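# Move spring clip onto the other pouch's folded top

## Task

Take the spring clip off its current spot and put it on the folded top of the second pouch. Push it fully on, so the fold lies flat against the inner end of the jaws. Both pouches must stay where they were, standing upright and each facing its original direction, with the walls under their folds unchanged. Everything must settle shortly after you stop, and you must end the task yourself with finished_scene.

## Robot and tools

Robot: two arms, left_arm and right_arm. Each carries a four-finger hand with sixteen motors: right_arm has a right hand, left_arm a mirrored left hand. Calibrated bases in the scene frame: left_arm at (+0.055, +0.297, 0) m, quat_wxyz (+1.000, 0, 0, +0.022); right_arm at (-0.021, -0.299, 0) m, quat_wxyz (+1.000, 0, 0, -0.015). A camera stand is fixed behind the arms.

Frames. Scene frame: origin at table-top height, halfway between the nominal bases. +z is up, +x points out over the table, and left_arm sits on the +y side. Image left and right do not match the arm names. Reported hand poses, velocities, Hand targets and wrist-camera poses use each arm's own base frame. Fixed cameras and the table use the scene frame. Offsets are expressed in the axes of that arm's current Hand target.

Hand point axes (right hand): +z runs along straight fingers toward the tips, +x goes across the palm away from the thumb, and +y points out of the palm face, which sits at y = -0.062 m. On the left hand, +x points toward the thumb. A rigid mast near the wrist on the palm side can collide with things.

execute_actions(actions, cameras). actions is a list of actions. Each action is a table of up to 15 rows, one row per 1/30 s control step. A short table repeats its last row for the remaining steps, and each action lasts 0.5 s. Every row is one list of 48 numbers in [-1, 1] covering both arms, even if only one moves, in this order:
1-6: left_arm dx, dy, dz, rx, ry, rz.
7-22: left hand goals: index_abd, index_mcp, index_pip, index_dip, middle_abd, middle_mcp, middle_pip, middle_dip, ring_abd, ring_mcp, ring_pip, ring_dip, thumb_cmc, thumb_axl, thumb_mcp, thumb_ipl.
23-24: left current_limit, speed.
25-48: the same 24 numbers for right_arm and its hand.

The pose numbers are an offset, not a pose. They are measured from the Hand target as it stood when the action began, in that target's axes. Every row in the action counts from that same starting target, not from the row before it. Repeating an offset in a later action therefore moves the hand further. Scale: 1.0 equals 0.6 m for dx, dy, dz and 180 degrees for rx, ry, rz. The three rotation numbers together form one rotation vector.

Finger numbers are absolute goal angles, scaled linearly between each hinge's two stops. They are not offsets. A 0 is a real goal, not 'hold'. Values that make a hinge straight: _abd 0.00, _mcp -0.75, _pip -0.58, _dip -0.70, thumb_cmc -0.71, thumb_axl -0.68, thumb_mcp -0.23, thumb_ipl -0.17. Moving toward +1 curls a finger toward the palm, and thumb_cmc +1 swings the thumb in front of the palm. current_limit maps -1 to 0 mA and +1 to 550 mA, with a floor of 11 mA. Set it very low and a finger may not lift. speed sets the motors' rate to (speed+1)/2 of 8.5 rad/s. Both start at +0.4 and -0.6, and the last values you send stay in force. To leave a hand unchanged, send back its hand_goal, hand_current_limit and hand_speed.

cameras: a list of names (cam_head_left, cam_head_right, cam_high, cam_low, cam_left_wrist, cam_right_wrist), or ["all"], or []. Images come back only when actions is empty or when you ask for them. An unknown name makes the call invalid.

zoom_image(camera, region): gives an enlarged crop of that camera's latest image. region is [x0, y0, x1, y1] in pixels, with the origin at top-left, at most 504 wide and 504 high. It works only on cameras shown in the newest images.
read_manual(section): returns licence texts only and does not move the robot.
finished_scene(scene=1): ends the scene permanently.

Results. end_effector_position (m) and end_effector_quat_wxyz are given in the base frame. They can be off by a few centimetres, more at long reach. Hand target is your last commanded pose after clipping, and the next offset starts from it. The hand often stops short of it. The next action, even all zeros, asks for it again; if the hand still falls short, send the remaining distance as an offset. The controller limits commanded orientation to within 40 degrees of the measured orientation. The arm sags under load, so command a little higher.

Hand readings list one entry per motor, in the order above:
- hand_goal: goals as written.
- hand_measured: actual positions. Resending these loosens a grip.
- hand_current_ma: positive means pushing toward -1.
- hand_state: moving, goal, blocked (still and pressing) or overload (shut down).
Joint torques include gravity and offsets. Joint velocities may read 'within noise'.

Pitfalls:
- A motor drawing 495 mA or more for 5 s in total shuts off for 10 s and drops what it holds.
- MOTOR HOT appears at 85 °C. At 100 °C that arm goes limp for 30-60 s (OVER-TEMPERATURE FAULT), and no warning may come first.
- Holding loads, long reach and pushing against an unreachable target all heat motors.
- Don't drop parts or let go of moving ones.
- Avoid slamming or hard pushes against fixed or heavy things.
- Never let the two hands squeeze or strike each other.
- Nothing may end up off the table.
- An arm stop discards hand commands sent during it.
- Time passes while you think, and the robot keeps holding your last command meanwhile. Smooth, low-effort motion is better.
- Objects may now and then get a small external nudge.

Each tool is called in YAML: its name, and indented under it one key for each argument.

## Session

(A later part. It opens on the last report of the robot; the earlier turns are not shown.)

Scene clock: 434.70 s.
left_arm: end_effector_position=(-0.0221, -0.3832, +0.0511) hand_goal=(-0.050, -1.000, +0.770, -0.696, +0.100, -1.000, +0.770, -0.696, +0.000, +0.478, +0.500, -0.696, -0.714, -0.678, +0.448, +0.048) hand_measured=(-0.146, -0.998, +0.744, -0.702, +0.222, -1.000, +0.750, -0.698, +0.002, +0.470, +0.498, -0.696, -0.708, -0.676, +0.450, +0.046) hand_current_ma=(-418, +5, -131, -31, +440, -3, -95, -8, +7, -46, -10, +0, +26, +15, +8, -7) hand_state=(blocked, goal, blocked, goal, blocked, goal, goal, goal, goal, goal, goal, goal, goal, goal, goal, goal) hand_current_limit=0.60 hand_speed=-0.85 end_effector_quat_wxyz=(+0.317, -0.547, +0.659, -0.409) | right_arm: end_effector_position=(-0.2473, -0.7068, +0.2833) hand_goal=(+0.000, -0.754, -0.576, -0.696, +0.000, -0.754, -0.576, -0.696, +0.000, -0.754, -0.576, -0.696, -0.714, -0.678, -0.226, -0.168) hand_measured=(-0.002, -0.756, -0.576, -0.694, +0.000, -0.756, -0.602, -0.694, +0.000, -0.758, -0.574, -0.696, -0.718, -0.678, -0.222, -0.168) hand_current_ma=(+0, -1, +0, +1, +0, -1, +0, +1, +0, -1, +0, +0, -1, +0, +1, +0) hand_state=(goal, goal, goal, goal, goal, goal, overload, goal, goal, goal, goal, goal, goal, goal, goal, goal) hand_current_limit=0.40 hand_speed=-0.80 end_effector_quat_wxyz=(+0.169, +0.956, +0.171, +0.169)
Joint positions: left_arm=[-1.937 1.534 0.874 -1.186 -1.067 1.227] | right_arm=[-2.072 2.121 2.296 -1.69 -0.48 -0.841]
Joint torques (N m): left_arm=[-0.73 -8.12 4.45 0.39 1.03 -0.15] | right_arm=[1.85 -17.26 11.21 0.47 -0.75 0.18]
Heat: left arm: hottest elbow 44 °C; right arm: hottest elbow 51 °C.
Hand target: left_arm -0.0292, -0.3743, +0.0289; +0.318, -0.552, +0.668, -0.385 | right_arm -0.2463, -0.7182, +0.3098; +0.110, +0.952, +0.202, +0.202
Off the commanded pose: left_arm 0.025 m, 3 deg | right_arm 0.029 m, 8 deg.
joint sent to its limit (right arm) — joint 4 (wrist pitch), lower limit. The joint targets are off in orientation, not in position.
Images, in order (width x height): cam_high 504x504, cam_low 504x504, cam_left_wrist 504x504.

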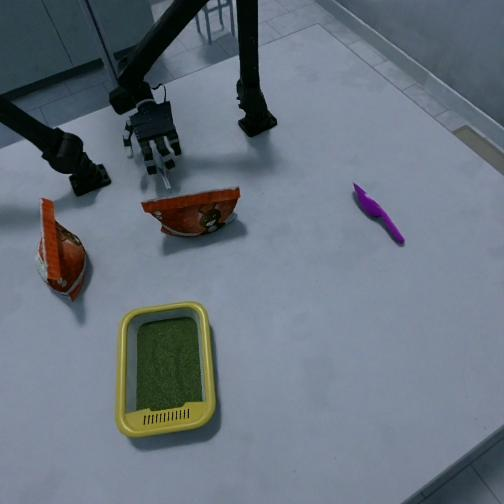

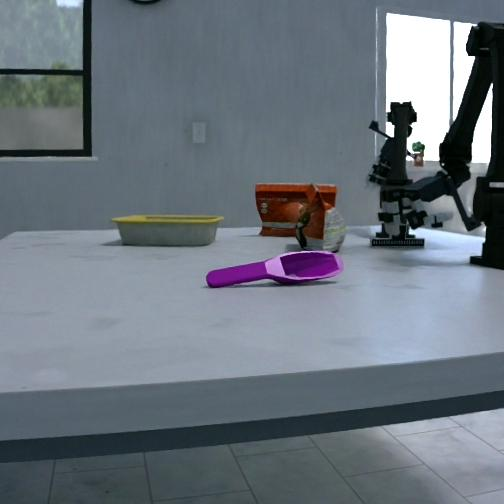

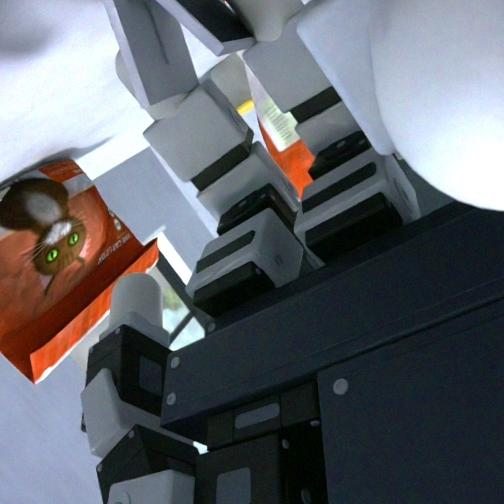

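execute_actions:
  actions:
    - [[0,0,0,0,0,0,0.25,-1.0,0.77,-0.696,-0.2,-1.0,0.77,-0.696,0,0.479,0.5,-0.696,-0.714,-0.678,0.449,0.049,0.79,-0.85,0,0,0,0,0,0,0,-0.754,-0.576,-0.696,0,-0.754,-0.576,-0.696,0,-0.754,-0.576,-0.696,-0.714,-0.678,-0.226,-0.168,0.4,-0.8]]
  cameras: ["cam_high","cam_low","cam_left_wrist"]

zoom_image:
  camera: "cam_high"
  region: [140, 150, 190, 200]

zoom_image:
  camera: "cam_left_wrist"
  region: [80, 0, 330, 160]

Scene clock: 435.60 s.
left_arm: end_effector_position=(-0.0221, -0.3832, +0.0513) hand_goal=(+0.250, -1.000, +0.770, -0.696, -0.200, -1.000, +0.770, -0.696, +0.000, +0.478, +0.500, -0.696, -0.714, -0.678, +0.448, +0.048) hand_measured=(-0.138, -0.998, +0.742, -0.702, +0.202, -1.000, +0.748, -0.698, +0.002, +0.470, +0.498, -0.696, -0.708, -0.676, +0.450, +0.046) hand_current_ma=(-492, +9, -140, -33, +492, -3, -103, -11, +7, -46, -10, +0, +26, +15, +8, -7) hand_state=(blocked, goal, blocked, goal, blocked, goal, blocked, goal, goal, goal, goal, goal, goal, goal, goal, goal) hand_current_limit=0.79 hand_speed=-0.85 end_effector_quat_wxyz=(+0.317, -0.547, +0.658, -0.409) | right_arm: end_effector_position=(-0.2473, -0.7068, +0.2833) hand_goal=(+0.000, -0.754, -0.576, -0.696, +0.000, -0.754, -0.576, -0.696, +0.000, -0.754, -0.576, -0.696, -0.714, -0.678, -0.226, -0.168) hand_measured=(-0.002, -0.756, -0.576, -0.694, +0.000, -0.756, -0.602, -0.694, +0.000, -0.758, -0.574, -0.696, -0.718, -0.678, -0.222, -0.168) hand_current_ma=(+0, -1, +0, +1, +0, -1, +0, +1, +0, -1, +0, +0, -1, +0, +1, +0) hand_state=(goal, goal, goal, goal, goal, goal, overload, goal, goal, goal, goal, goal, goal, goal, goal, goal) hand_current_limit=0.40 hand_speed=-0.80 end_effector_quat_wxyz=(+0.169, +0.956, +0.171, +0.169)
Joint positions: left_arm=[-1.937 1.533 0.874 -1.186 -1.067 1.227] | right_arm=[-2.072 2.121 2.296 -1.69 -0.48 -0.841]
Joint torques (N m): left_arm=[-0.85 -8.12 4.46 0.34 1.04 -0.15] | right_arm=[2.02 -17.49 11.3 0.55 -0.75 0.14]
Heat: left arm: hottest elbow 44 °C; right arm: hottest elbow 51 °C.
Hand target: left_arm -0.0292, -0.3744, +0.0290; +0.318, -0.552, +0.668, -0.385 | right_arm -0.2463, -0.7182, +0.3098; +0.110, +0.952, +0.202, +0.202
Off the commanded pose: left_arm 0.025 m, 3 deg | right_arm 0.029 m, 8 deg.
joint sent to its limit (right arm) — joint 4 (wrist pitch), lower limit. The joint targets are off in orientation, not in position.
Images, in order (width x height): cam_high 504x504, cam_low 504x504, cam_left_wrist 504x504.

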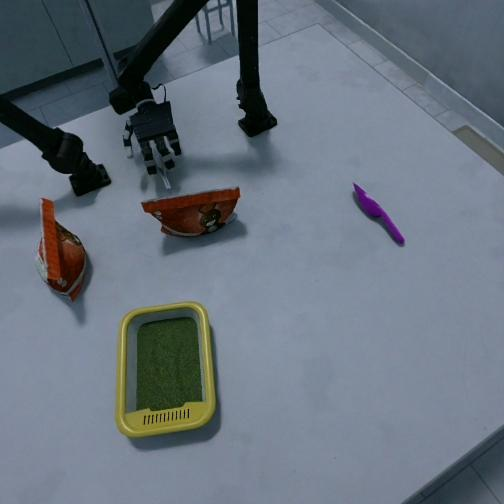

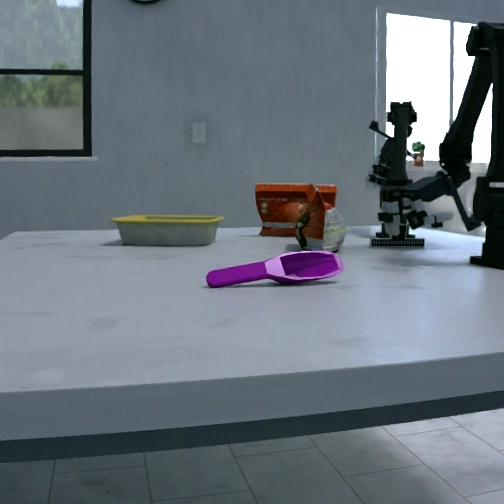

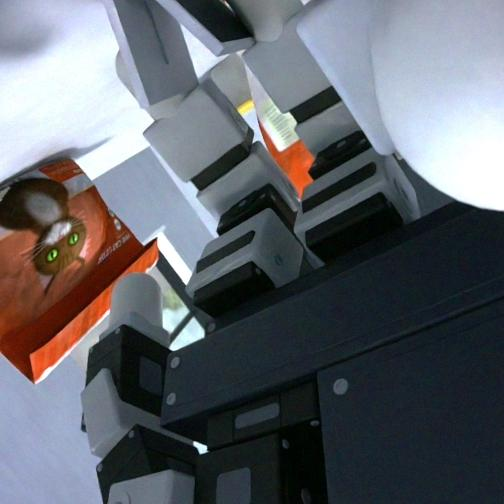

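Scaled by 10.080 from the camera's 504x504 image, which has a finer 720x720 frame.

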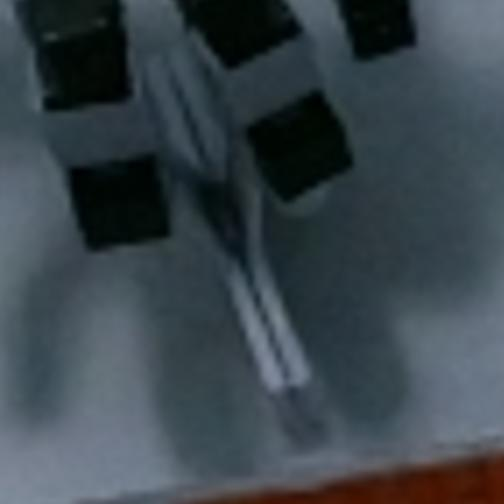

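Scaled by 2.016 from the camera's 504x504 image, which has a finer 720x720 frame.

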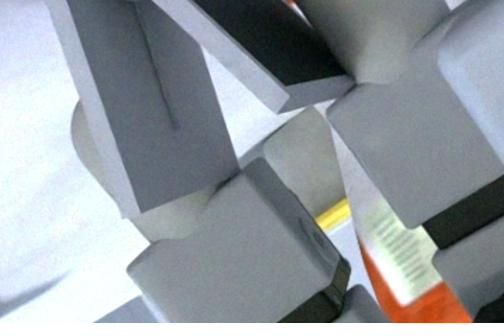

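execute_actions:
  actions:
    - [[0,0,0,0,0,0,0.25,-1.0,0.82,-0.696,-0.2,-1.0,0.82,-0.696,0,0.479,0.5,-0.696,-0.714,-0.678,0.449,0.049,0.79,-0.85,0,0,0,0,0,0,0,-0.754,-0.576,-0.696,0,-0.754,-0.576,-0.696,0,-0.754,-0.576,-0.696,-0.714,-0.678,-0.226,-0.168,0.4,-0.8]]
  cameras: ["cam_high","cam_low","cam_left_wrist"]

zoom_image:
  camera: "cam_high"
  region: [140, 150, 190, 200]

zoom_image:
  camera: "cam_left_wrist"
  region: [80, 0, 330, 160]

Scene clock: 436.47 s.
left_arm: end_effector_position=(-0.0221, -0.3832, +0.0513) hand_goal=(+0.250, -1.000, +0.820, -0.696, -0.200, -1.000, +0.820, -0.696, +0.000, +0.478, +0.500, -0.696, -0.714, -0.678, +0.448, +0.048) hand_measured=(-0.138, -0.998, +0.746, -0.704, +0.202, -1.000, +0.754, -0.702, +0.002, +0.470, +0.498, -0.696, -0.708, -0.676, +0.450, +0.046) hand_current_ma=(-492, +9, -369, -42, +492, -3, -329, -27, +7, -46, -10, +0, +26, +15, +8, -7) hand_state=(blocked, goal, blocked, goal, blocked, goal, blocked, goal, goal, goal, goal, goal, goal, goal, goal, goal) hand_current_limit=0.79 hand_speed=-0.85 end_effector_quat_wxyz=(+0.317, -0.547, +0.658, -0.409) | right_arm: end_effector_position=(-0.2473, -0.7068, +0.2833) hand_goal=(+0.000, -0.754, -0.576, -0.696, +0.000, -0.754, -0.576, -0.696, +0.000, -0.754, -0.576, -0.696, -0.714, -0.678, -0.226, -0.168) hand_measured=(-0.002, -0.756, -0.576, -0.694, +0.000, -0.756, -0.602, -0.694, +0.000, -0.758, -0.574, -0.696, -0.718, -0.678, -0.222, -0.168) hand_current_ma=(+0, -1, +0, +1, +0, -1, +0, +1, +0, -1, +0, +0, -1, +0, +1, +0) hand_state=(goal, goal, goal, goal, goal, goal, overload, goal, goal, goal, goal, goal, goal, goal, goal, goal) hand_current_limit=0.40 hand_speed=-0.80 end_effector_quat_wxyz=(+0.169, +0.956, +0.171, +0.169)
Joint positions: left_arm=[-1.937 1.533 0.874 -1.186 -1.067 1.227] | right_arm=[-2.072 2.121 2.296 -1.69 -0.48 -0.841]
Joint torques (N m): left_arm=[-0.79 -8.06 4.42 0.39 1.02 -0.15] | right_arm=[1.67 -17.96 11.23 0.54 -0.74 0.17]
Heat: left arm: hottest elbow 44 °C; right arm: hottest elbow 51 °C.
Hand target: left_arm -0.0292, -0.3744, +0.0290; +0.318, -0.552, +0.668, -0.385 | right_arm -0.2463, -0.7182, +0.3098; +0.110, +0.952, +0.202, +0.202
Off the commanded pose: left_arm 0.025 m, 3 deg | right_arm 0.029 m, 8 deg.
joint sent to its limit (right arm) — joint 4 (wrist pitch), lower limit. The joint targets are off in orientation, not in position.
Images, in order (width x height): cam_high 504x504, cam_low 504x504, cam_left_wrist 504x504.

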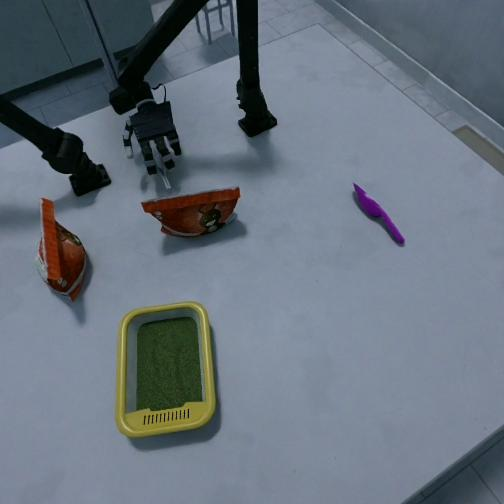

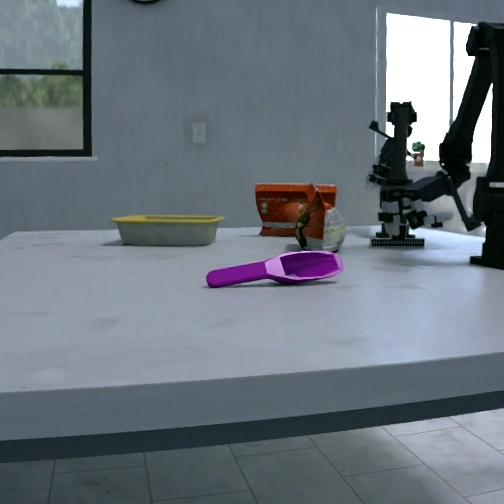

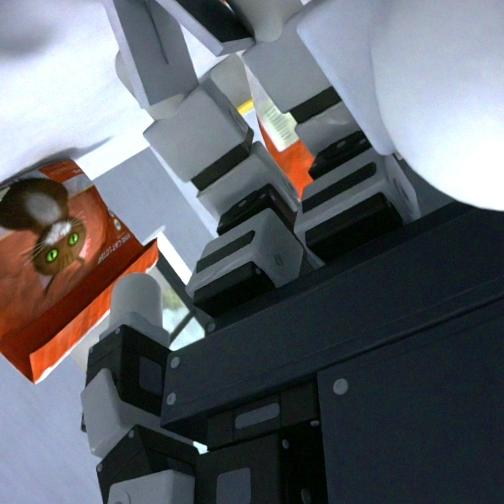

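Scaled by 10.080 from the camera's 504x504 image, which has a finer 720x720 frame.

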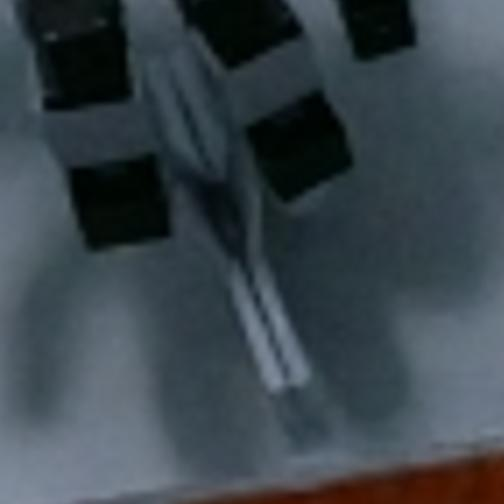

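Scaled by 2.016 from the camera's 504x504 image, which has a finer 720x720 frame.

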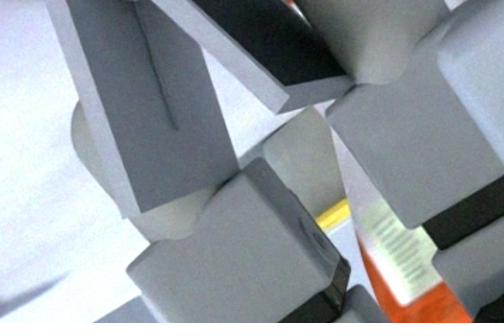

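execute_actions:
  actions:
    - [[0,0,0,0,0,0,-0.28,-1.0,0.80,-0.696,0.36,-1.0,0.80,-0.696,0,0.479,0.5,-0.696,-0.714,-0.678,0.449,0.049,0.6,-0.8,0,0,0,0,0,0,0,-0.754,-0.576,-0.696,0,-0.754,-0.576,-0.696,0,-0.754,-0.576,-0.696,-0.714,-0.678,-0.226,-0.168,0.4,-0.8]]
    - [[0,0,0,0,0,0,0.25,-1.0,0.80,-0.696,-0.2,-1.0,0.80,-0.696,0,0.479,0.5,-0.696,-0.714,-0.678,0.449,0.049,0.79,-0.85,0,0,0,0,0,0,0,-0.754,-0.576,-0.696,0,-0.754,-0.576,-0.696,0,-0.754,-0.576,-0.696,-0.714,-0.678,-0.226,-0.168,0.4,-0.8]]
    - [[0,0,0,0,0,0,0.25,-1.0,0.80,-0.696,-0.2,-1.0,0.80,-0.696,0,0.479,0.5,-0.696,-0.714,-0.678,0.449,0.049,0.79,-0.85,0,0,0,0,0,0,0,-0.754,-0.576,-0.696,0,-0.754,-0.576,-0.696,0,-0.754,-0.576,-0.696,-0.714,-0.678,-0.226,-0.168,0.4,-0.8]]
  cameras: ["cam_high","cam_low","cam_left_wrist"]

zoom_image:
  camera: "cam_high"
  region: [140, 150, 190, 200]

zoom_image:
  camera: "cam_left_wrist"
  region: [80, 0, 330, 160]

Scene clock: 438.43 s.
left_arm: end_effector_position=(-0.0221, -0.3830, +0.0512) hand_goal=(+0.250, -1.000, +0.800, -0.696, -0.200, -1.000, +0.800, -0.696, +0.000, +0.478, +0.500, -0.696, -0.714, -0.678, +0.448, +0.048) hand_measured=(-0.144, -1.000, +0.754, -0.708, +0.210, -1.000, +0.760, -0.706, +0.002, +0.470, +0.498, -0.696, -0.708, -0.676, +0.450, +0.046) hand_current_ma=(-492, +0, -225, -59, +492, -3, -195, -49, +7, -46, -10, +0, +26, +15, +8, -7) hand_state=(blocked, goal, blocked, goal, blocked, goal, blocked, goal, goal, goal, goal, goal, goal, goal, goal, goal) hand_current_limit=0.79 hand_speed=-0.85 end_effector_quat_wxyz=(+0.317, -0.547, +0.659, -0.408) | right_arm: end_effector_position=(-0.2473, -0.7068, +0.2833) hand_goal=(+0.000, -0.754, -0.576, -0.696, +0.000, -0.754, -0.576, -0.696, +0.000, -0.754, -0.576, -0.696, -0.714, -0.678, -0.226, -0.168) hand_measured=(-0.002, -0.756, -0.576, -0.694, +0.000, -0.756, -0.602, -0.694, +0.000, -0.758, -0.574, -0.696, -0.718, -0.678, -0.222, -0.168) hand_current_ma=(+0, -1, +0, +1, +0, -1, +0, +1, +0, -1, +0, +0, -1, +0, +1, +0) hand_state=(goal, goal, goal, goal, goal, goal, overload, goal, goal, goal, goal, goal, goal, goal, goal, goal) hand_current_limit=0.40 hand_speed=-0.80 end_effector_quat_wxyz=(+0.169, +0.956, +0.171, +0.169)
Joint positions: left_arm=[-1.937 1.533 0.874 -1.187 -1.067 1.227] | right_arm=[-2.072 2.121 2.296 -1.69 -0.48 -0.841]
Joint torques (N m): left_arm=[-0.97 -8.12 4.48 0.39 1.01 -0.14] | right_arm=[2.2 -17.85 11.19 0.5 -0.74 0.16]
Heat: left arm: hottest elbow 44 °C; right arm: hottest elbow 51 °C.
Hand target: left_arm -0.0292, -0.3743, +0.0290; +0.318, -0.552, +0.668, -0.385 | right_arm -0.2463, -0.7182, +0.3098; +0.110, +0.952, +0.202, +0.202
Off the commanded pose: left_arm 0.025 m, 3 deg | right_arm 0.029 m, 8 deg.
joint sent to its limit (right arm) — joint 4 (wrist pitch), lower limit. The joint targets are off in orientation, not in position.
Images, in order (width x height): cam_high 504x504, cam_low 504x504, cam_left_wrist 504x504.

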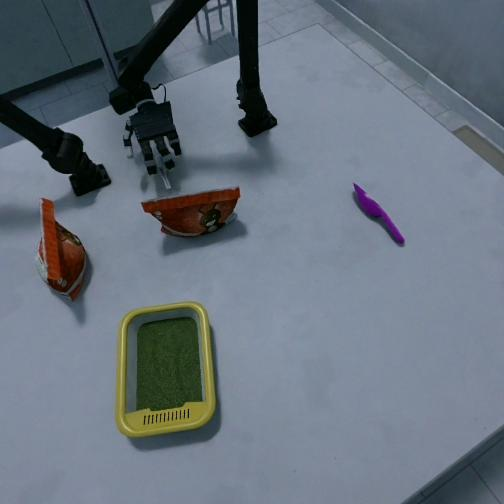

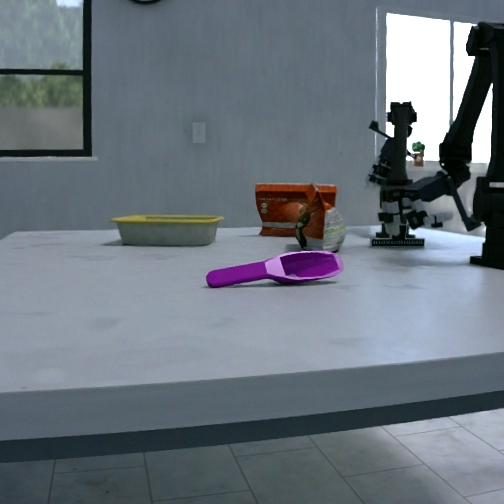

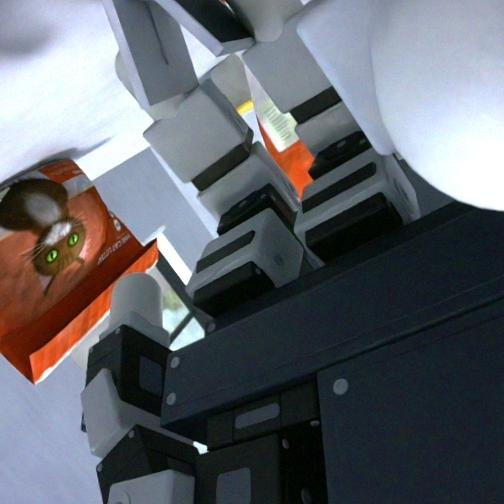

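Scaled by 10.080 from the camera's 504x504 image, which has a finer 720x720 frame.

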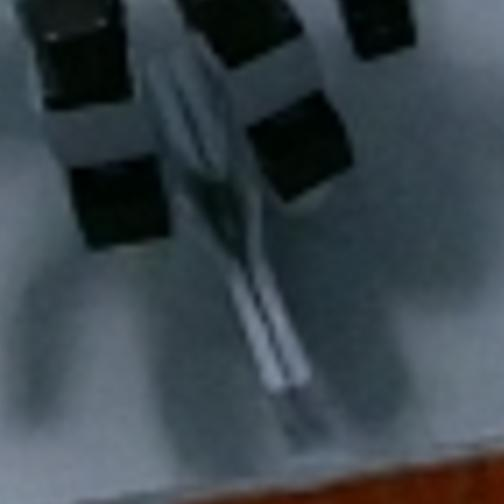

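Scaled by 2.016 from the camera's 504x504 image, which has a finer 720x720 frame.

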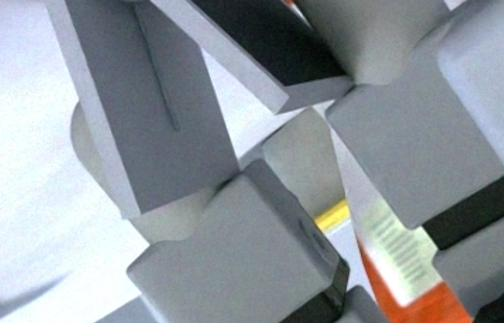

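execute_actions:
  actions:
    - [[0,0,0,0,0,0,-0.32,-1.0,0.82,-0.696,0.42,-1.0,0.82,-0.696,0,0.479,0.5,-0.696,-0.714,-0.678,0.449,0.049,0.6,-0.75,0,0,0,0,0,0,0,-0.754,-0.576,-0.696,0,-0.754,-0.576,-0.696,0,-0.754,-0.576,-0.696,-0.714,-0.678,-0.226,-0.168,0.4,-0.8]]
    - [[0,0,0,0,0,0,-0.32,-1.0,0.82,-0.696,0.42,-1.0,0.82,-0.696,0,0.479,0.5,-0.696,-0.714,-0.678,0.449,0.049,0.6,-0.75,0,0,0,0,0,0,0,-0.754,-0.576,-0.696,0,-0.754,-0.576,-0.696,0,-0.754,-0.576,-0.696,-0.714,-0.678,-0.226,-0.168,0.4,-0.8]]
  cameras: []

execute_actions:
  actions:
    - [[0,0,0,0,0,0,0.25,-1.0,0.82,-0.696,-0.2,-1.0,0.82,-0.696,0,0.479,0.5,-0.696,-0.714,-0.678,0.449,0.049,0.79,-0.85,0,0,0,0,0,0,0,-0.754,-0.576,-0.696,0,-0.754,-0.576,-0.696,0,-0.754,-0.576,-0.696,-0.714,-0.678,-0.226,-0.168,0.4,-0.8]]
    - [[0,0,0,0,0,0,0.25,-1.0,0.82,-0.696,-0.2,-1.0,0.82,-0.696,0,0.479,0.5,-0.696,-0.714,-0.678,0.449,0.049,0.79,-0.85,0,0,0,0,0,0,0,-0.754,-0.576,-0.696,0,-0.754,-0.576,-0.696,0,-0.754,-0.576,-0.696,-0.714,-0.678,-0.226,-0.168,0.4,-0.8]]
  cameras: ["cam_high","cam_low","cam_left_wrist"]

zoom_image:
  camera: "cam_high"
  region: [140, 150, 190, 200]

zoom_image:
  camera: "cam_left_wrist"
  region: [80, 0, 330, 160]

Scene clock: 441.10 s.
left_arm: end_effector_position=(-0.0221, -0.3830, +0.0512) hand_goal=(-0.320, -1.000, +0.820, -0.696, +0.420, -1.000, +0.820, -0.696, +0.000, +0.478, +0.500, -0.696, -0.714, -0.678, +0.448, +0.048) hand_measured=(-0.322, -1.000, +0.784, -0.708, +0.424, -1.000, +0.780, -0.706, +0.002, +0.470, +0.498, -0.696, -0.708, -0.676, +0.450, +0.046) hand_current_ma=(-5, +0, -175, -56, +13, -3, -193, -49, +7, -46, -10, +0, +26, +15, +8, -7) hand_state=(goal, goal, blocked, goal, goal, goal, blocked, goal, goal, goal, goal, goal, goal, goal, goal, goal) hand_current_limit=0.60 hand_speed=-0.75 end_effector_quat_wxyz=(+0.317, -0.547, +0.659, -0.408) | right_arm: end_effector_position=(-0.2473, -0.7068, +0.2833) hand_goal=(+0.000, -0.754, -0.576, -0.696, +0.000, -0.754, -0.576, -0.696, +0.000, -0.754, -0.576, -0.696, -0.714, -0.678, -0.226, -0.168) hand_measured=(-0.002, -0.756, -0.576, -0.694, +0.000, -0.756, -0.602, -0.694, +0.000, -0.758, -0.574, -0.696, -0.718, -0.678, -0.222, -0.168) hand_current_ma=(+0, -1, +0, +1, +0, -1, +0, +1, +0, -1, +0, +0, -1, +0, +1, +0) hand_state=(goal, goal, goal, goal, goal, goal, overload, goal, goal, goal, goal, goal, goal, goal, goal, goal) hand_current_limit=0.40 hand_speed=-0.80 end_effector_quat_wxyz=(+0.169, +0.956, +0.171, +0.169)
Joint positions: left_arm=[-1.937 1.533 0.874 -1.187 -1.066 1.227] | right_arm=[-2.072 2.121 2.296 -1.69 -0.48 -0.841]
Joint torques (N m): left_arm=[-0.97 -8.23 4.42 0.38 0.99 -0.15] | right_arm=[1.9 -17.2 11.3 0.54 -0.77 0.18]
Heat: left arm: hottest elbow 44 °C; right arm: hottest elbow 51 °C.
Hand target: left_arm -0.0292, -0.3743, +0.0290; +0.318, -0.552, +0.668, -0.385 | right_arm -0.2463, -0.7182, +0.3098; +0.110, +0.952, +0.202, +0.202
Off the commanded pose: left_arm 0.025 m, 3 deg | right_arm 0.029 m, 8 deg.
joint sent to its limit (right arm) — joint 4 (wrist pitch), lower limit. The joint targets are off in orientation, not in position.
No camera images: "cameras" was empty.

Scene clock: 442.30 s.
left_arm: end_effector_position=(-0.0219, -0.3831, +0.0513) hand_goal=(+0.250, -1.000, +0.820, -0.696, -0.200, -1.000, +0.820, -0.696, +0.000, +0.478, +0.500, -0.696, -0.714, -0.678, +0.448, +0.048) hand_measured=(-0.120, -1.000, +0.770, -0.710, +0.210, -1.000, +0.770, -0.710, +0.002, +0.470, +0.498, -0.696, -0.708, -0.676, +0.450, +0.046) hand_current_ma=(-492, +0, -247, -67, +492, -3, -252, -73, +7, -46, -10, +0, +26, +15, +8, -7) hand_state=(blocked, goal, blocked, goal, blocked, goal, blocked, goal, goal, goal, goal, goal, goal, goal, goal, goal) hand_current_limit=0.79 hand_speed=-0.85 end_effector_quat_wxyz=(+0.317, -0.547, +0.658, -0.409) | right_arm: end_effector_position=(-0.2473, -0.7068, +0.2833) hand_goal=(+0.000, -0.754, -0.576, -0.696, +0.000, -0.754, -0.576, -0.696, +0.000, -0.754, -0.576, -0.696, -0.714, -0.678, -0.226, -0.168) hand_measured=(-0.002, -0.756, -0.576, -0.694, +0.000, -0.756, -0.602, -0.694, +0.000, -0.758, -0.574, -0.696, -0.718, -0.678, -0.222, -0.168) hand_current_ma=(+0, -1, +0, +1, +0, -1, +0, +1, +0, -1, +0, +0, -1, +0, +1, +0) hand_state=(goal, goal, goal, goal, goal, goal, overload, goal, goal, goal, goal, goal, goal, goal, goal, goal) hand_current_limit=0.40 hand_speed=-0.80 end_effector_quat_wxyz=(+0.169, +0.956, +0.171, +0.169)
Joint positions: left_arm=[-1.937 1.533 0.874 -1.187 -1.067 1.227] | right_arm=[-2.072 2.121 2.296 -1.69 -0.48 -0.841]
Joint torques (N m): left_arm=[-0.79 -8.06 4.44 0.35 1.03 -0.15] | right_arm=[1.67 -17.55 11.33 0.65 -0.74 0.15]
Heat: left arm: hottest elbow 44 °C; right arm: hottest elbow 51 °C.
Hand target: left_arm -0.0291, -0.3743, +0.0290; +0.318, -0.552, +0.668, -0.385 | right_arm -0.2463, -0.7182, +0.3098; +0.110, +0.952, +0.202, +0.202
Off the commanded pose: left_arm 0.025 m, 3 deg | right_arm 0.029 m, 8 deg.
joint sent to its limit (right arm) — joint 4 (wrist pitch), lower limit. The joint targets are off in orientation, not in position.
Images, in order (width x height): cam_high 504x504, cam_low 504x504, cam_left_wrist 504x504.

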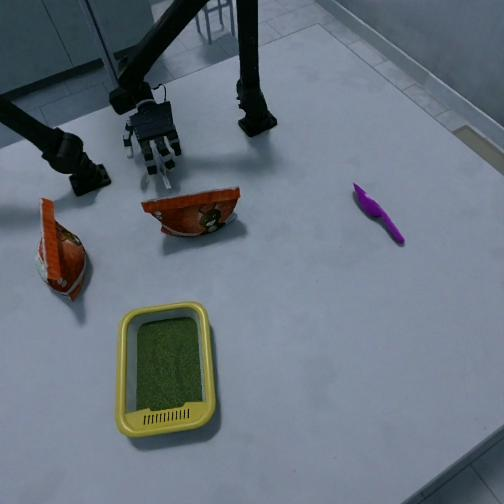

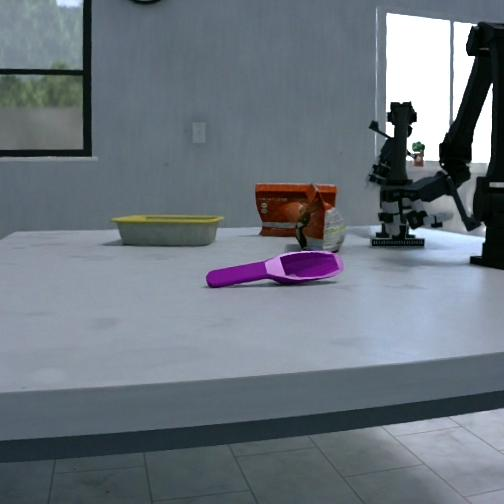

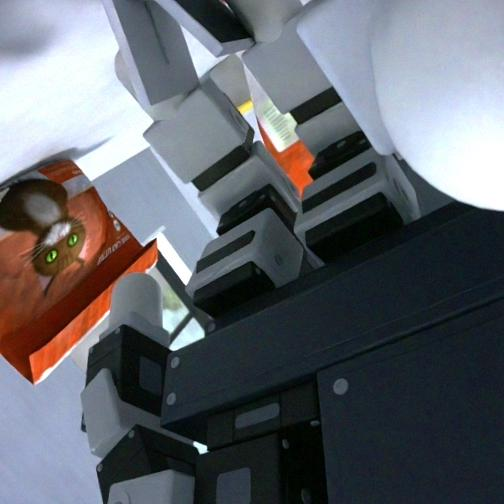

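Scaled by 10.080 from the camera's 504x504 image, which has a finer 720x720 frame.

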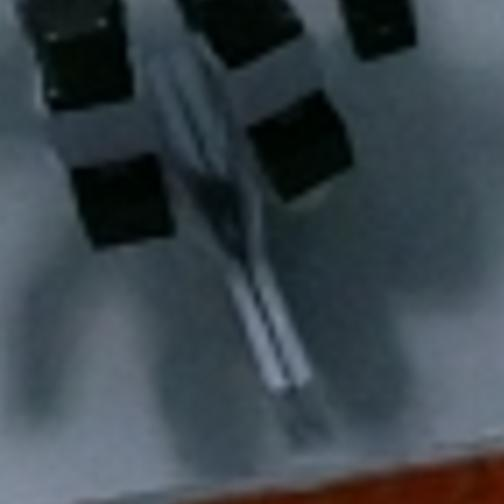

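Scaled by 2.016 from the camera's 504x504 image, which has a finer 720x720 frame.

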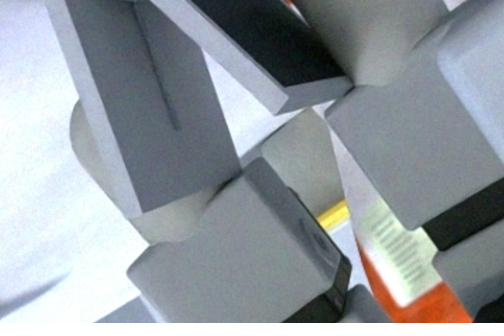

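execute_actions:
  actions:
    - [[0,0,0,0,0,0,-0.5,-1.0,0.76,-0.696,0.5,-1.0,0.76,-0.696,0.8,0.479,0.5,-0.696,-0.714,-0.678,0.449,0.049,0.5,-0.8,0,0,0,0,0,0,0,-0.754,-0.576,-0.696,0,-0.754,-0.576,-0.696,0,-0.754,-0.576,-0.696,-0.714,-0.678,-0.226,-0.168,0.4,-0.8]]
    - [[0,0,0,0,0,0,-0.9,-1.0,0.76,-0.696,0.9,-1.0,0.76,-0.696,0.8,0.479,0.5,-0.696,-0.714,-0.678,0.449,0.049,0.5,-0.8,0,0,0,0,0,0,0,-0.754,-0.576,-0.696,0,-0.754,-0.576,-0.696,0,-0.754,-0.576,-0.696,-0.714,-0.678,-0.226,-0.168,0.4,-0.8]]
  cameras: ["cam_high","cam_low","cam_left_wrist"]

zoom_image:
  camera: "cam_high"
  region: [130, 120, 200, 190]

zoom_image:
  camera: "cam_low"
  region: [350, 170, 450, 260]

Scene clock: 446.23 s.
left_arm: end_effector_position=(-0.0232, -0.3825, +0.0506) hand_goal=(-0.900, -1.000, +0.760, -0.696, +0.900, -1.000, +0.760, -0.696, +0.800, +0.478, +0.500, -0.696, -0.714, -0.678, +0.448, +0.048) hand_measured=(-0.896, -0.996, +0.762, -0.696, +0.898, -1.000, +0.768, -0.690, +0.794, +0.470, +0.498, -0.696, -0.708, -0.676, +0.450, +0.046) hand_current_ma=(+17, +21, +5, -3, -8, -3, +41, +30, -29, -46, -10, +0, +26, +15, +8, -7) hand_state=(goal, goal, goal, goal, goal, goal, goal, goal, goal, goal, goal, goal, goal, goal, goal, goal) hand_current_limit=0.50 hand_speed=-0.80 end_effector_quat_wxyz=(+0.315, -0.549, +0.659, -0.405) | right_arm: end_effector_position=(-0.2473, -0.7068, +0.2833) hand_goal=(+0.000, -0.754, -0.576, -0.696, +0.000, -0.754, -0.576, -0.696, +0.000, -0.754, -0.576, -0.696, -0.714, -0.678, -0.226, -0.168) hand_measured=(-0.002, -0.756, -0.576, -0.694, +0.000, -0.756, -0.602, -0.694, +0.000, -0.758, -0.574, -0.696, -0.718, -0.678, -0.222, -0.168) hand_current_ma=(+0, -1, +0, +1, +0, -1, +0, +1, +0, -1, +0, +0, -1, +0, +1, +0) hand_state=(goal, goal, goal, goal, goal, goal, overload, goal, goal, goal, goal, goal, goal, goal, goal, goal) hand_current_limit=0.40 hand_speed=-0.80 end_effector_quat_wxyz=(+0.169, +0.956, +0.171, +0.169)
Joint positions: left_arm=[-1.937 1.532 0.874 -1.187 -1.057 1.225] | right_arm=[-2.072 2.121 2.296 -1.69 -0.48 -0.841]
Joint torques (N m): left_arm=[-0.79 -8.06 4.44 0.4 0.66 -0.11] | right_arm=[2.26 -17.26 11.14 0.46 -0.75 0.2]
Heat: left arm: hottest elbow 44 °C; right arm: hottest elbow 51 °C.
Hand target: left_arm -0.0292, -0.3743, +0.0289; +0.318, -0.552, +0.668, -0.385 | right_arm -0.2463, -0.7182, +0.3098; +0.110, +0.952, +0.202, +0.202
Off the commanded pose: left_arm 0.024 m, 3 deg | right_arm 0.029 m, 8 deg.
joint sent to its limit (right arm) — joint 4 (wrist pitch), lower limit. The joint targets are off in orientation, not in position.
Images, in order (width x height): cam_high 504x504, cam_low 504x504, cam_left_wrist 504x504.

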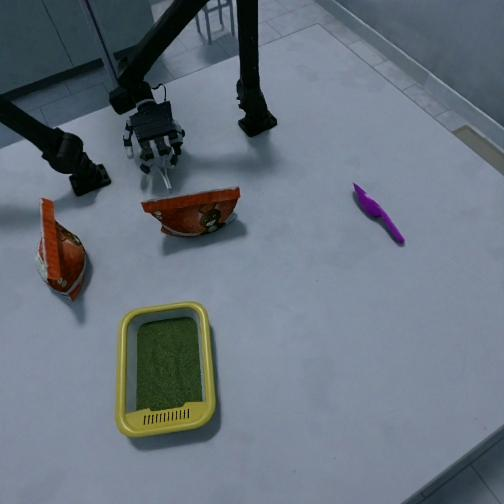

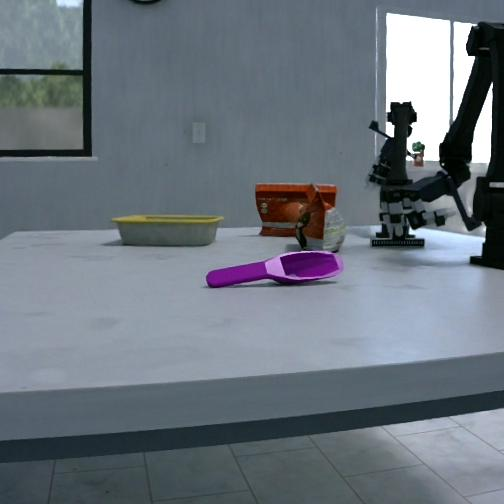

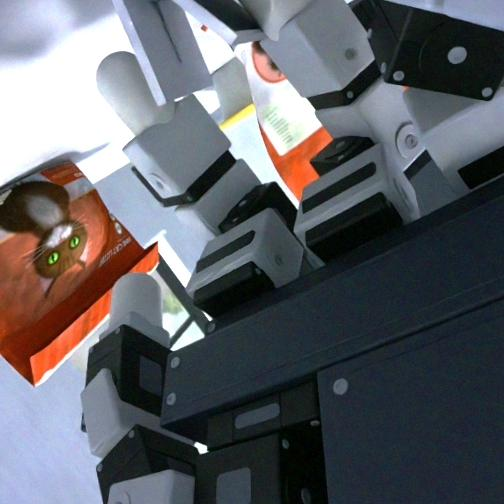

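Scaled by 7.200 from the camera's 504x504 image, which has a finer 720x720 frame.

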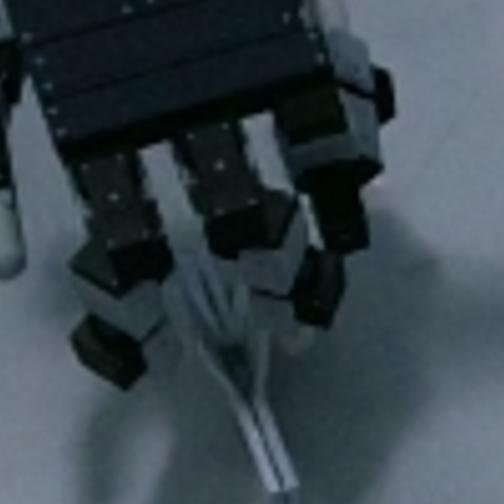

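Scaled by 5.040 from the camera's 504x504 image, which has a finer 720x720 frame.

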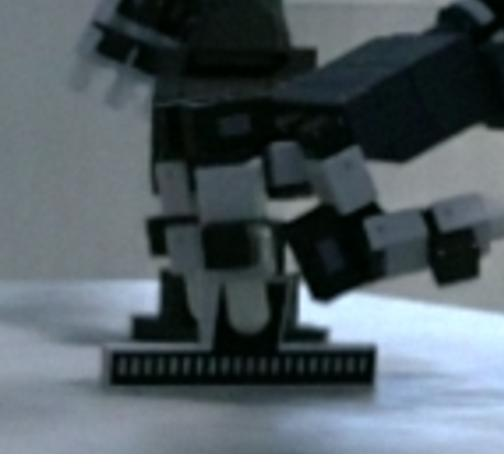

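execute_actions:
  actions:
    - [[0,0,0,0,0,0,-0.95,-1.0,0.76,-0.696,0.95,-1.0,0.76,-0.696,0.8,-0.6,0.0,-0.696,-0.714,-0.678,0.449,0.049,0.5,-0.8,0,0,0,0,0,0,0,-0.754,-0.576,-0.696,0,-0.754,-0.576,-0.696,0,-0.754,-0.576,-0.696,-0.714,-0.678,-0.226,-0.168,0.4,-0.8]]
    - [[0,0,0,0,0,0,-0.95,-1.0,0.76,-0.696,0.95,-1.0,0.76,-0.696,0.8,-0.9,0.0,-0.696,-0.714,-0.678,0.449,0.049,0.5,-0.8,0,0,0,0,0,0,0,-0.754,-0.576,-0.696,0,-0.754,-0.576,-0.696,0,-0.754,-0.576,-0.696,-0.714,-0.678,-0.226,-0.168,0.4,-0.8]]
  cameras: ["cam_high","cam_low","cam_left_wrist"]

zoom_image:
  camera: "cam_high"
  region: [130, 120, 200, 190]

zoom_image:
  camera: "cam_left_wrist"
  region: [80, 0, 330, 160]

Scene clock: 449.00 s.
left_arm: end_effector_position=(-0.0233, -0.3825, +0.0505) hand_goal=(-0.950, -1.000, +0.760, -0.696, +0.950, -1.000, +0.760, -0.696, +0.800, -0.900, +0.000, -0.696, -0.714, -0.678, +0.448, +0.048) hand_measured=(-0.946, -0.996, +0.762, -0.696, +0.924, -1.000, +0.768, -0.688, +0.794, +0.078, +0.002, -0.696, -0.708, -0.676, +0.450, +0.046) hand_current_ma=(+17, +21, +5, -3, -113, -4, +41, +38, -28, +412, +8, +0, +26, +15, +8, -7) hand_state=(goal, goal, goal, goal, blocked, goal, goal, goal, goal, blocked, goal, goal, goal, goal, goal, goal) hand_current_limit=0.50 hand_speed=-0.80 end_effector_quat_wxyz=(+0.315, -0.550, +0.659, -0.405) | right_arm: end_effector_position=(-0.2473, -0.7068, +0.2833) hand_goal=(+0.000, -0.754, -0.576, -0.696, +0.000, -0.754, -0.576, -0.696, +0.000, -0.754, -0.576, -0.696, -0.714, -0.678, -0.226, -0.168) hand_measured=(-0.002, -0.756, -0.576, -0.694, +0.000, -0.756, -0.602, -0.694, +0.000, -0.758, -0.574, -0.696, -0.718, -0.678, -0.222, -0.168) hand_current_ma=(+0, -1, +0, +1, +0, -1, +0, +1, +0, -1, +0, +0, -1, +0, +1, +0) hand_state=(goal, goal, goal, goal, goal, goal, overload, goal, goal, goal, goal, goal, goal, goal, goal, goal) hand_current_limit=0.40 hand_speed=-0.80 end_effector_quat_wxyz=(+0.169, +0.956, +0.171, +0.169)
Joint positions: left_arm=[-1.937 1.532 0.874 -1.187 -1.057 1.225] | right_arm=[-2.072 2.121 2.296 -1.69 -0.48 -0.841]
Joint torques (N m): left_arm=[-0.73 -8 4.41 0.43 0.61 -0.12] | right_arm=[2.08 -18.43 11.3 0.59 -0.77 0.14]
Heat: left arm: hottest elbow 43 °C; right arm: hottest elbow 51 °C.
Hand target: left_arm -0.0292, -0.3743, +0.0289; +0.318, -0.552, +0.668, -0.385 | right_arm -0.2463, -0.7182, +0.3098; +0.110, +0.952, +0.202, +0.202
Off the commanded pose: left_arm 0.024 m, 2 deg | right_arm 0.029 m, 8 deg.
joint sent to its limit (right arm) — joint 4 (wrist pitch), lower limit. The joint targets are off in orientation, not in position.
Images, in order (width x height): cam_high 504x504, cam_low 504x504, cam_left_wrist 504x504.

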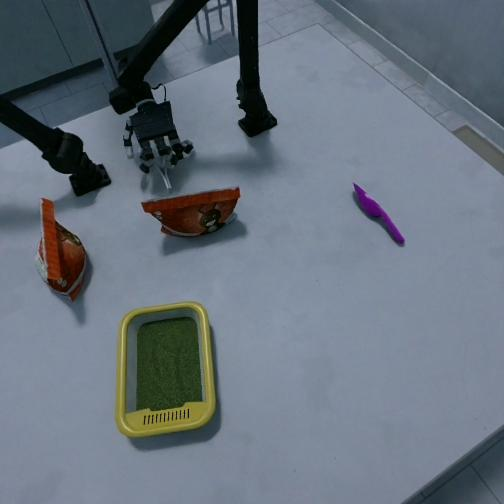

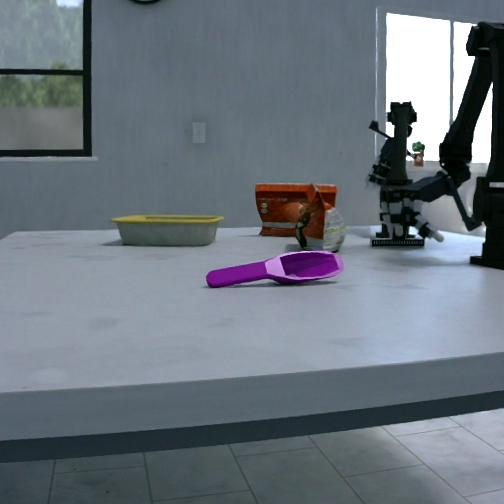

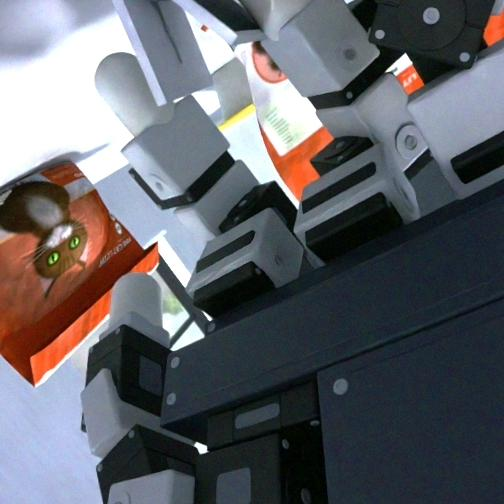

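Scaled by 7.200 from the camera's 504x504 image, which has a finer 720x720 frame.

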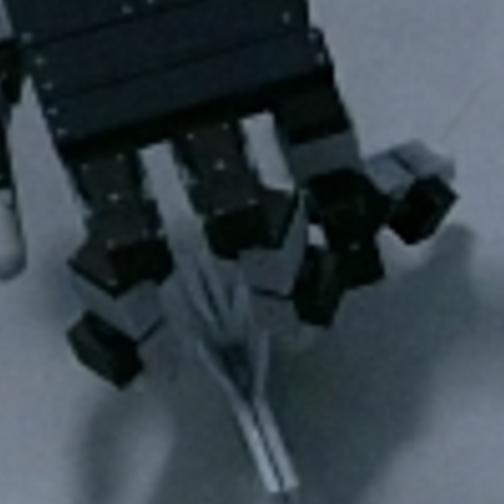

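Scaled by 2.016 from the camera's 504x504 image, which has a finer 720x720 frame.

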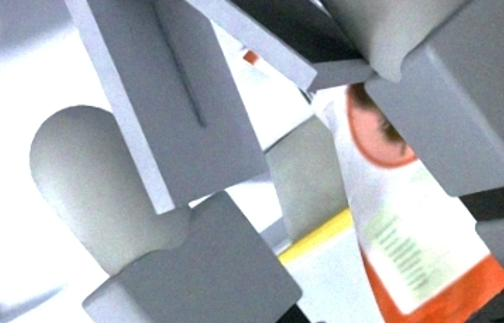

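execute_actions:
  actions:
    - [[0,0.0217,0.0125,0,0,0,-0.95,-1.0,0.76,-0.696,0.9,-1.0,0.76,-0.696,0.9,0.25,0.2,-0.696,-0.714,-0.678,0.449,0.049,0.5,-0.8,0,0,0,0,0,0,0,-0.754,-0.576,-0.696,0,-0.754,-0.576,-0.696,0,-0.754,-0.576,-0.696,-0.714,-0.678,-0.226,-0.168,0.4,-0.8]]
  cameras: ["cam_high","cam_low","cam_left_wrist"]

zoom_image:
  camera: "cam_high"
  region: [130, 120, 200, 190]

zoom_image:
  camera: "cam_left_wrist"
  region: [80, 0, 330, 160]

zoom_image:
  camera: "cam_low"
  region: [350, 170, 450, 260]

Scene clock: 449.93 s.
left_arm: end_effector_position=(-0.0225, -0.3843, +0.0501) hand_goal=(-0.950, -1.000, +0.760, -0.696, +0.900, -1.000, +0.760, -0.696, +0.900, +0.250, +0.200, -0.696, -0.714, -0.678, +0.448, +0.048) hand_measured=(-0.946, -0.996, +0.762, -0.696, +0.900, -1.000, +0.782, -0.680, +0.892, +0.244, +0.196, -0.696, -0.708, -0.676, +0.450, +0.046) hand_current_ma=(+17, +21, +5, -3, +3, -4, +104, +77, -38, -31, -22, +0, +26, +15, +8, -7) hand_state=(goal, goal, goal, goal, goal, goal, blocked, goal, goal, goal, goal, goal, goal, goal, goal, goal) hand_current_limit=0.50 hand_speed=-0.80 end_effector_quat_wxyz=(+0.313, -0.550, +0.657, -0.410) | right_arm: end_effector_position=(-0.2473, -0.7068, +0.2833) hand_goal=(+0.000, -0.754, -0.576, -0.696, +0.000, -0.754, -0.576, -0.696, +0.000, -0.754, -0.576, -0.696, -0.714, -0.678, -0.226, -0.168) hand_measured=(-0.002, -0.756, -0.576, -0.694, +0.000, -0.756, -0.602, -0.694, +0.000, -0.758, -0.574, -0.696, -0.718, -0.678, -0.222, -0.168) hand_current_ma=(+0, -1, +0, +1, +0, -1, +0, +1, +0, -1, +0, +0, -1, +0, +1, +0) hand_state=(goal, goal, goal, goal, goal, goal, overload, goal, goal, goal, goal, goal, goal, goal, goal, goal) hand_current_limit=0.40 hand_speed=-0.80 end_effector_quat_wxyz=(+0.169, +0.956, +0.171, +0.169)
Joint positions: left_arm=[-1.937 1.532 0.87 -1.173 -1.066 1.225] | right_arm=[-2.072 2.121 2.296 -1.69 -0.48 -0.841]
Joint torques (N m): left_arm=[-0.79 -6.24 3.49 1.37 0.97 -0.15] | right_arm=[2.55 -17.55 11.25 0.5 -0.72 0.14]
Heat: left arm: hottest elbow 43 °C; right arm: hottest elbow 51 °C.
Hand target: left_arm -0.0292, -0.3743, +0.0140; +0.318, -0.552, +0.668, -0.385 | right_arm -0.2463, -0.7182, +0.3098; +0.110, +0.952, +0.202, +0.202
Off the commanded pose: left_arm 0.038 m, 3 deg | right_arm 0.029 m, 8 deg.
joint sent to its limit (right arm) — joint 4 (wrist pitch), lower limit. The joint targets are off in orientation, not in position.
Images, in order (width x height): cam_high 504x504, cam_low 504x504, cam_left_wrist 504x504.

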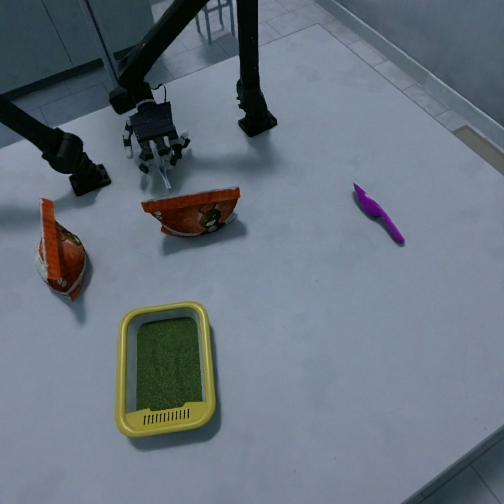

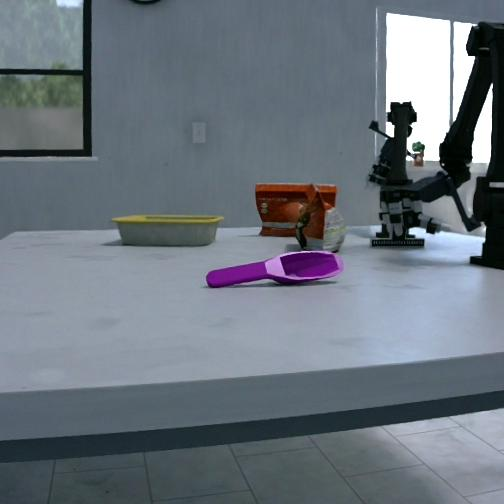

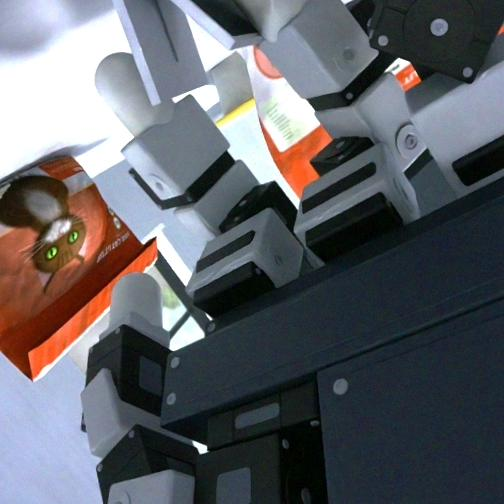

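Scaled by 7.200 from the camera's 504x504 image, which has a finer 720x720 frame.

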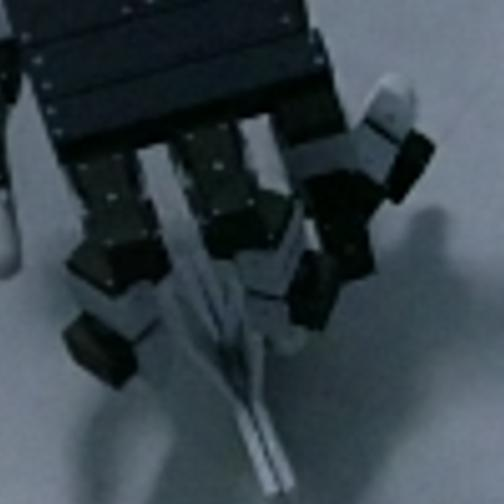

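Scaled by 2.016 from the camera's 504x504 image, which has a finer 720x720 frame.

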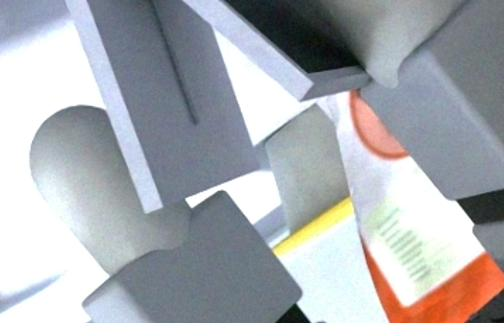

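Scaled by 5.040 from the camera's 504x504 image, which has a finer 720x720 frame.

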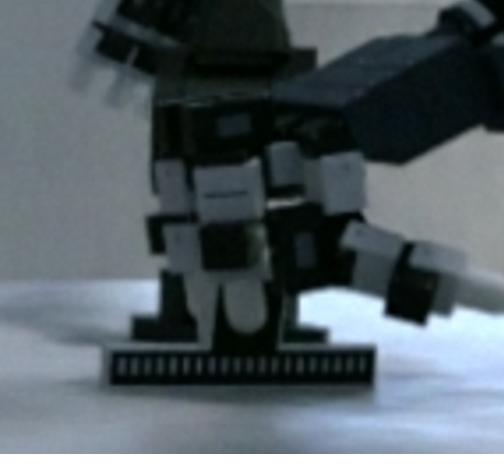

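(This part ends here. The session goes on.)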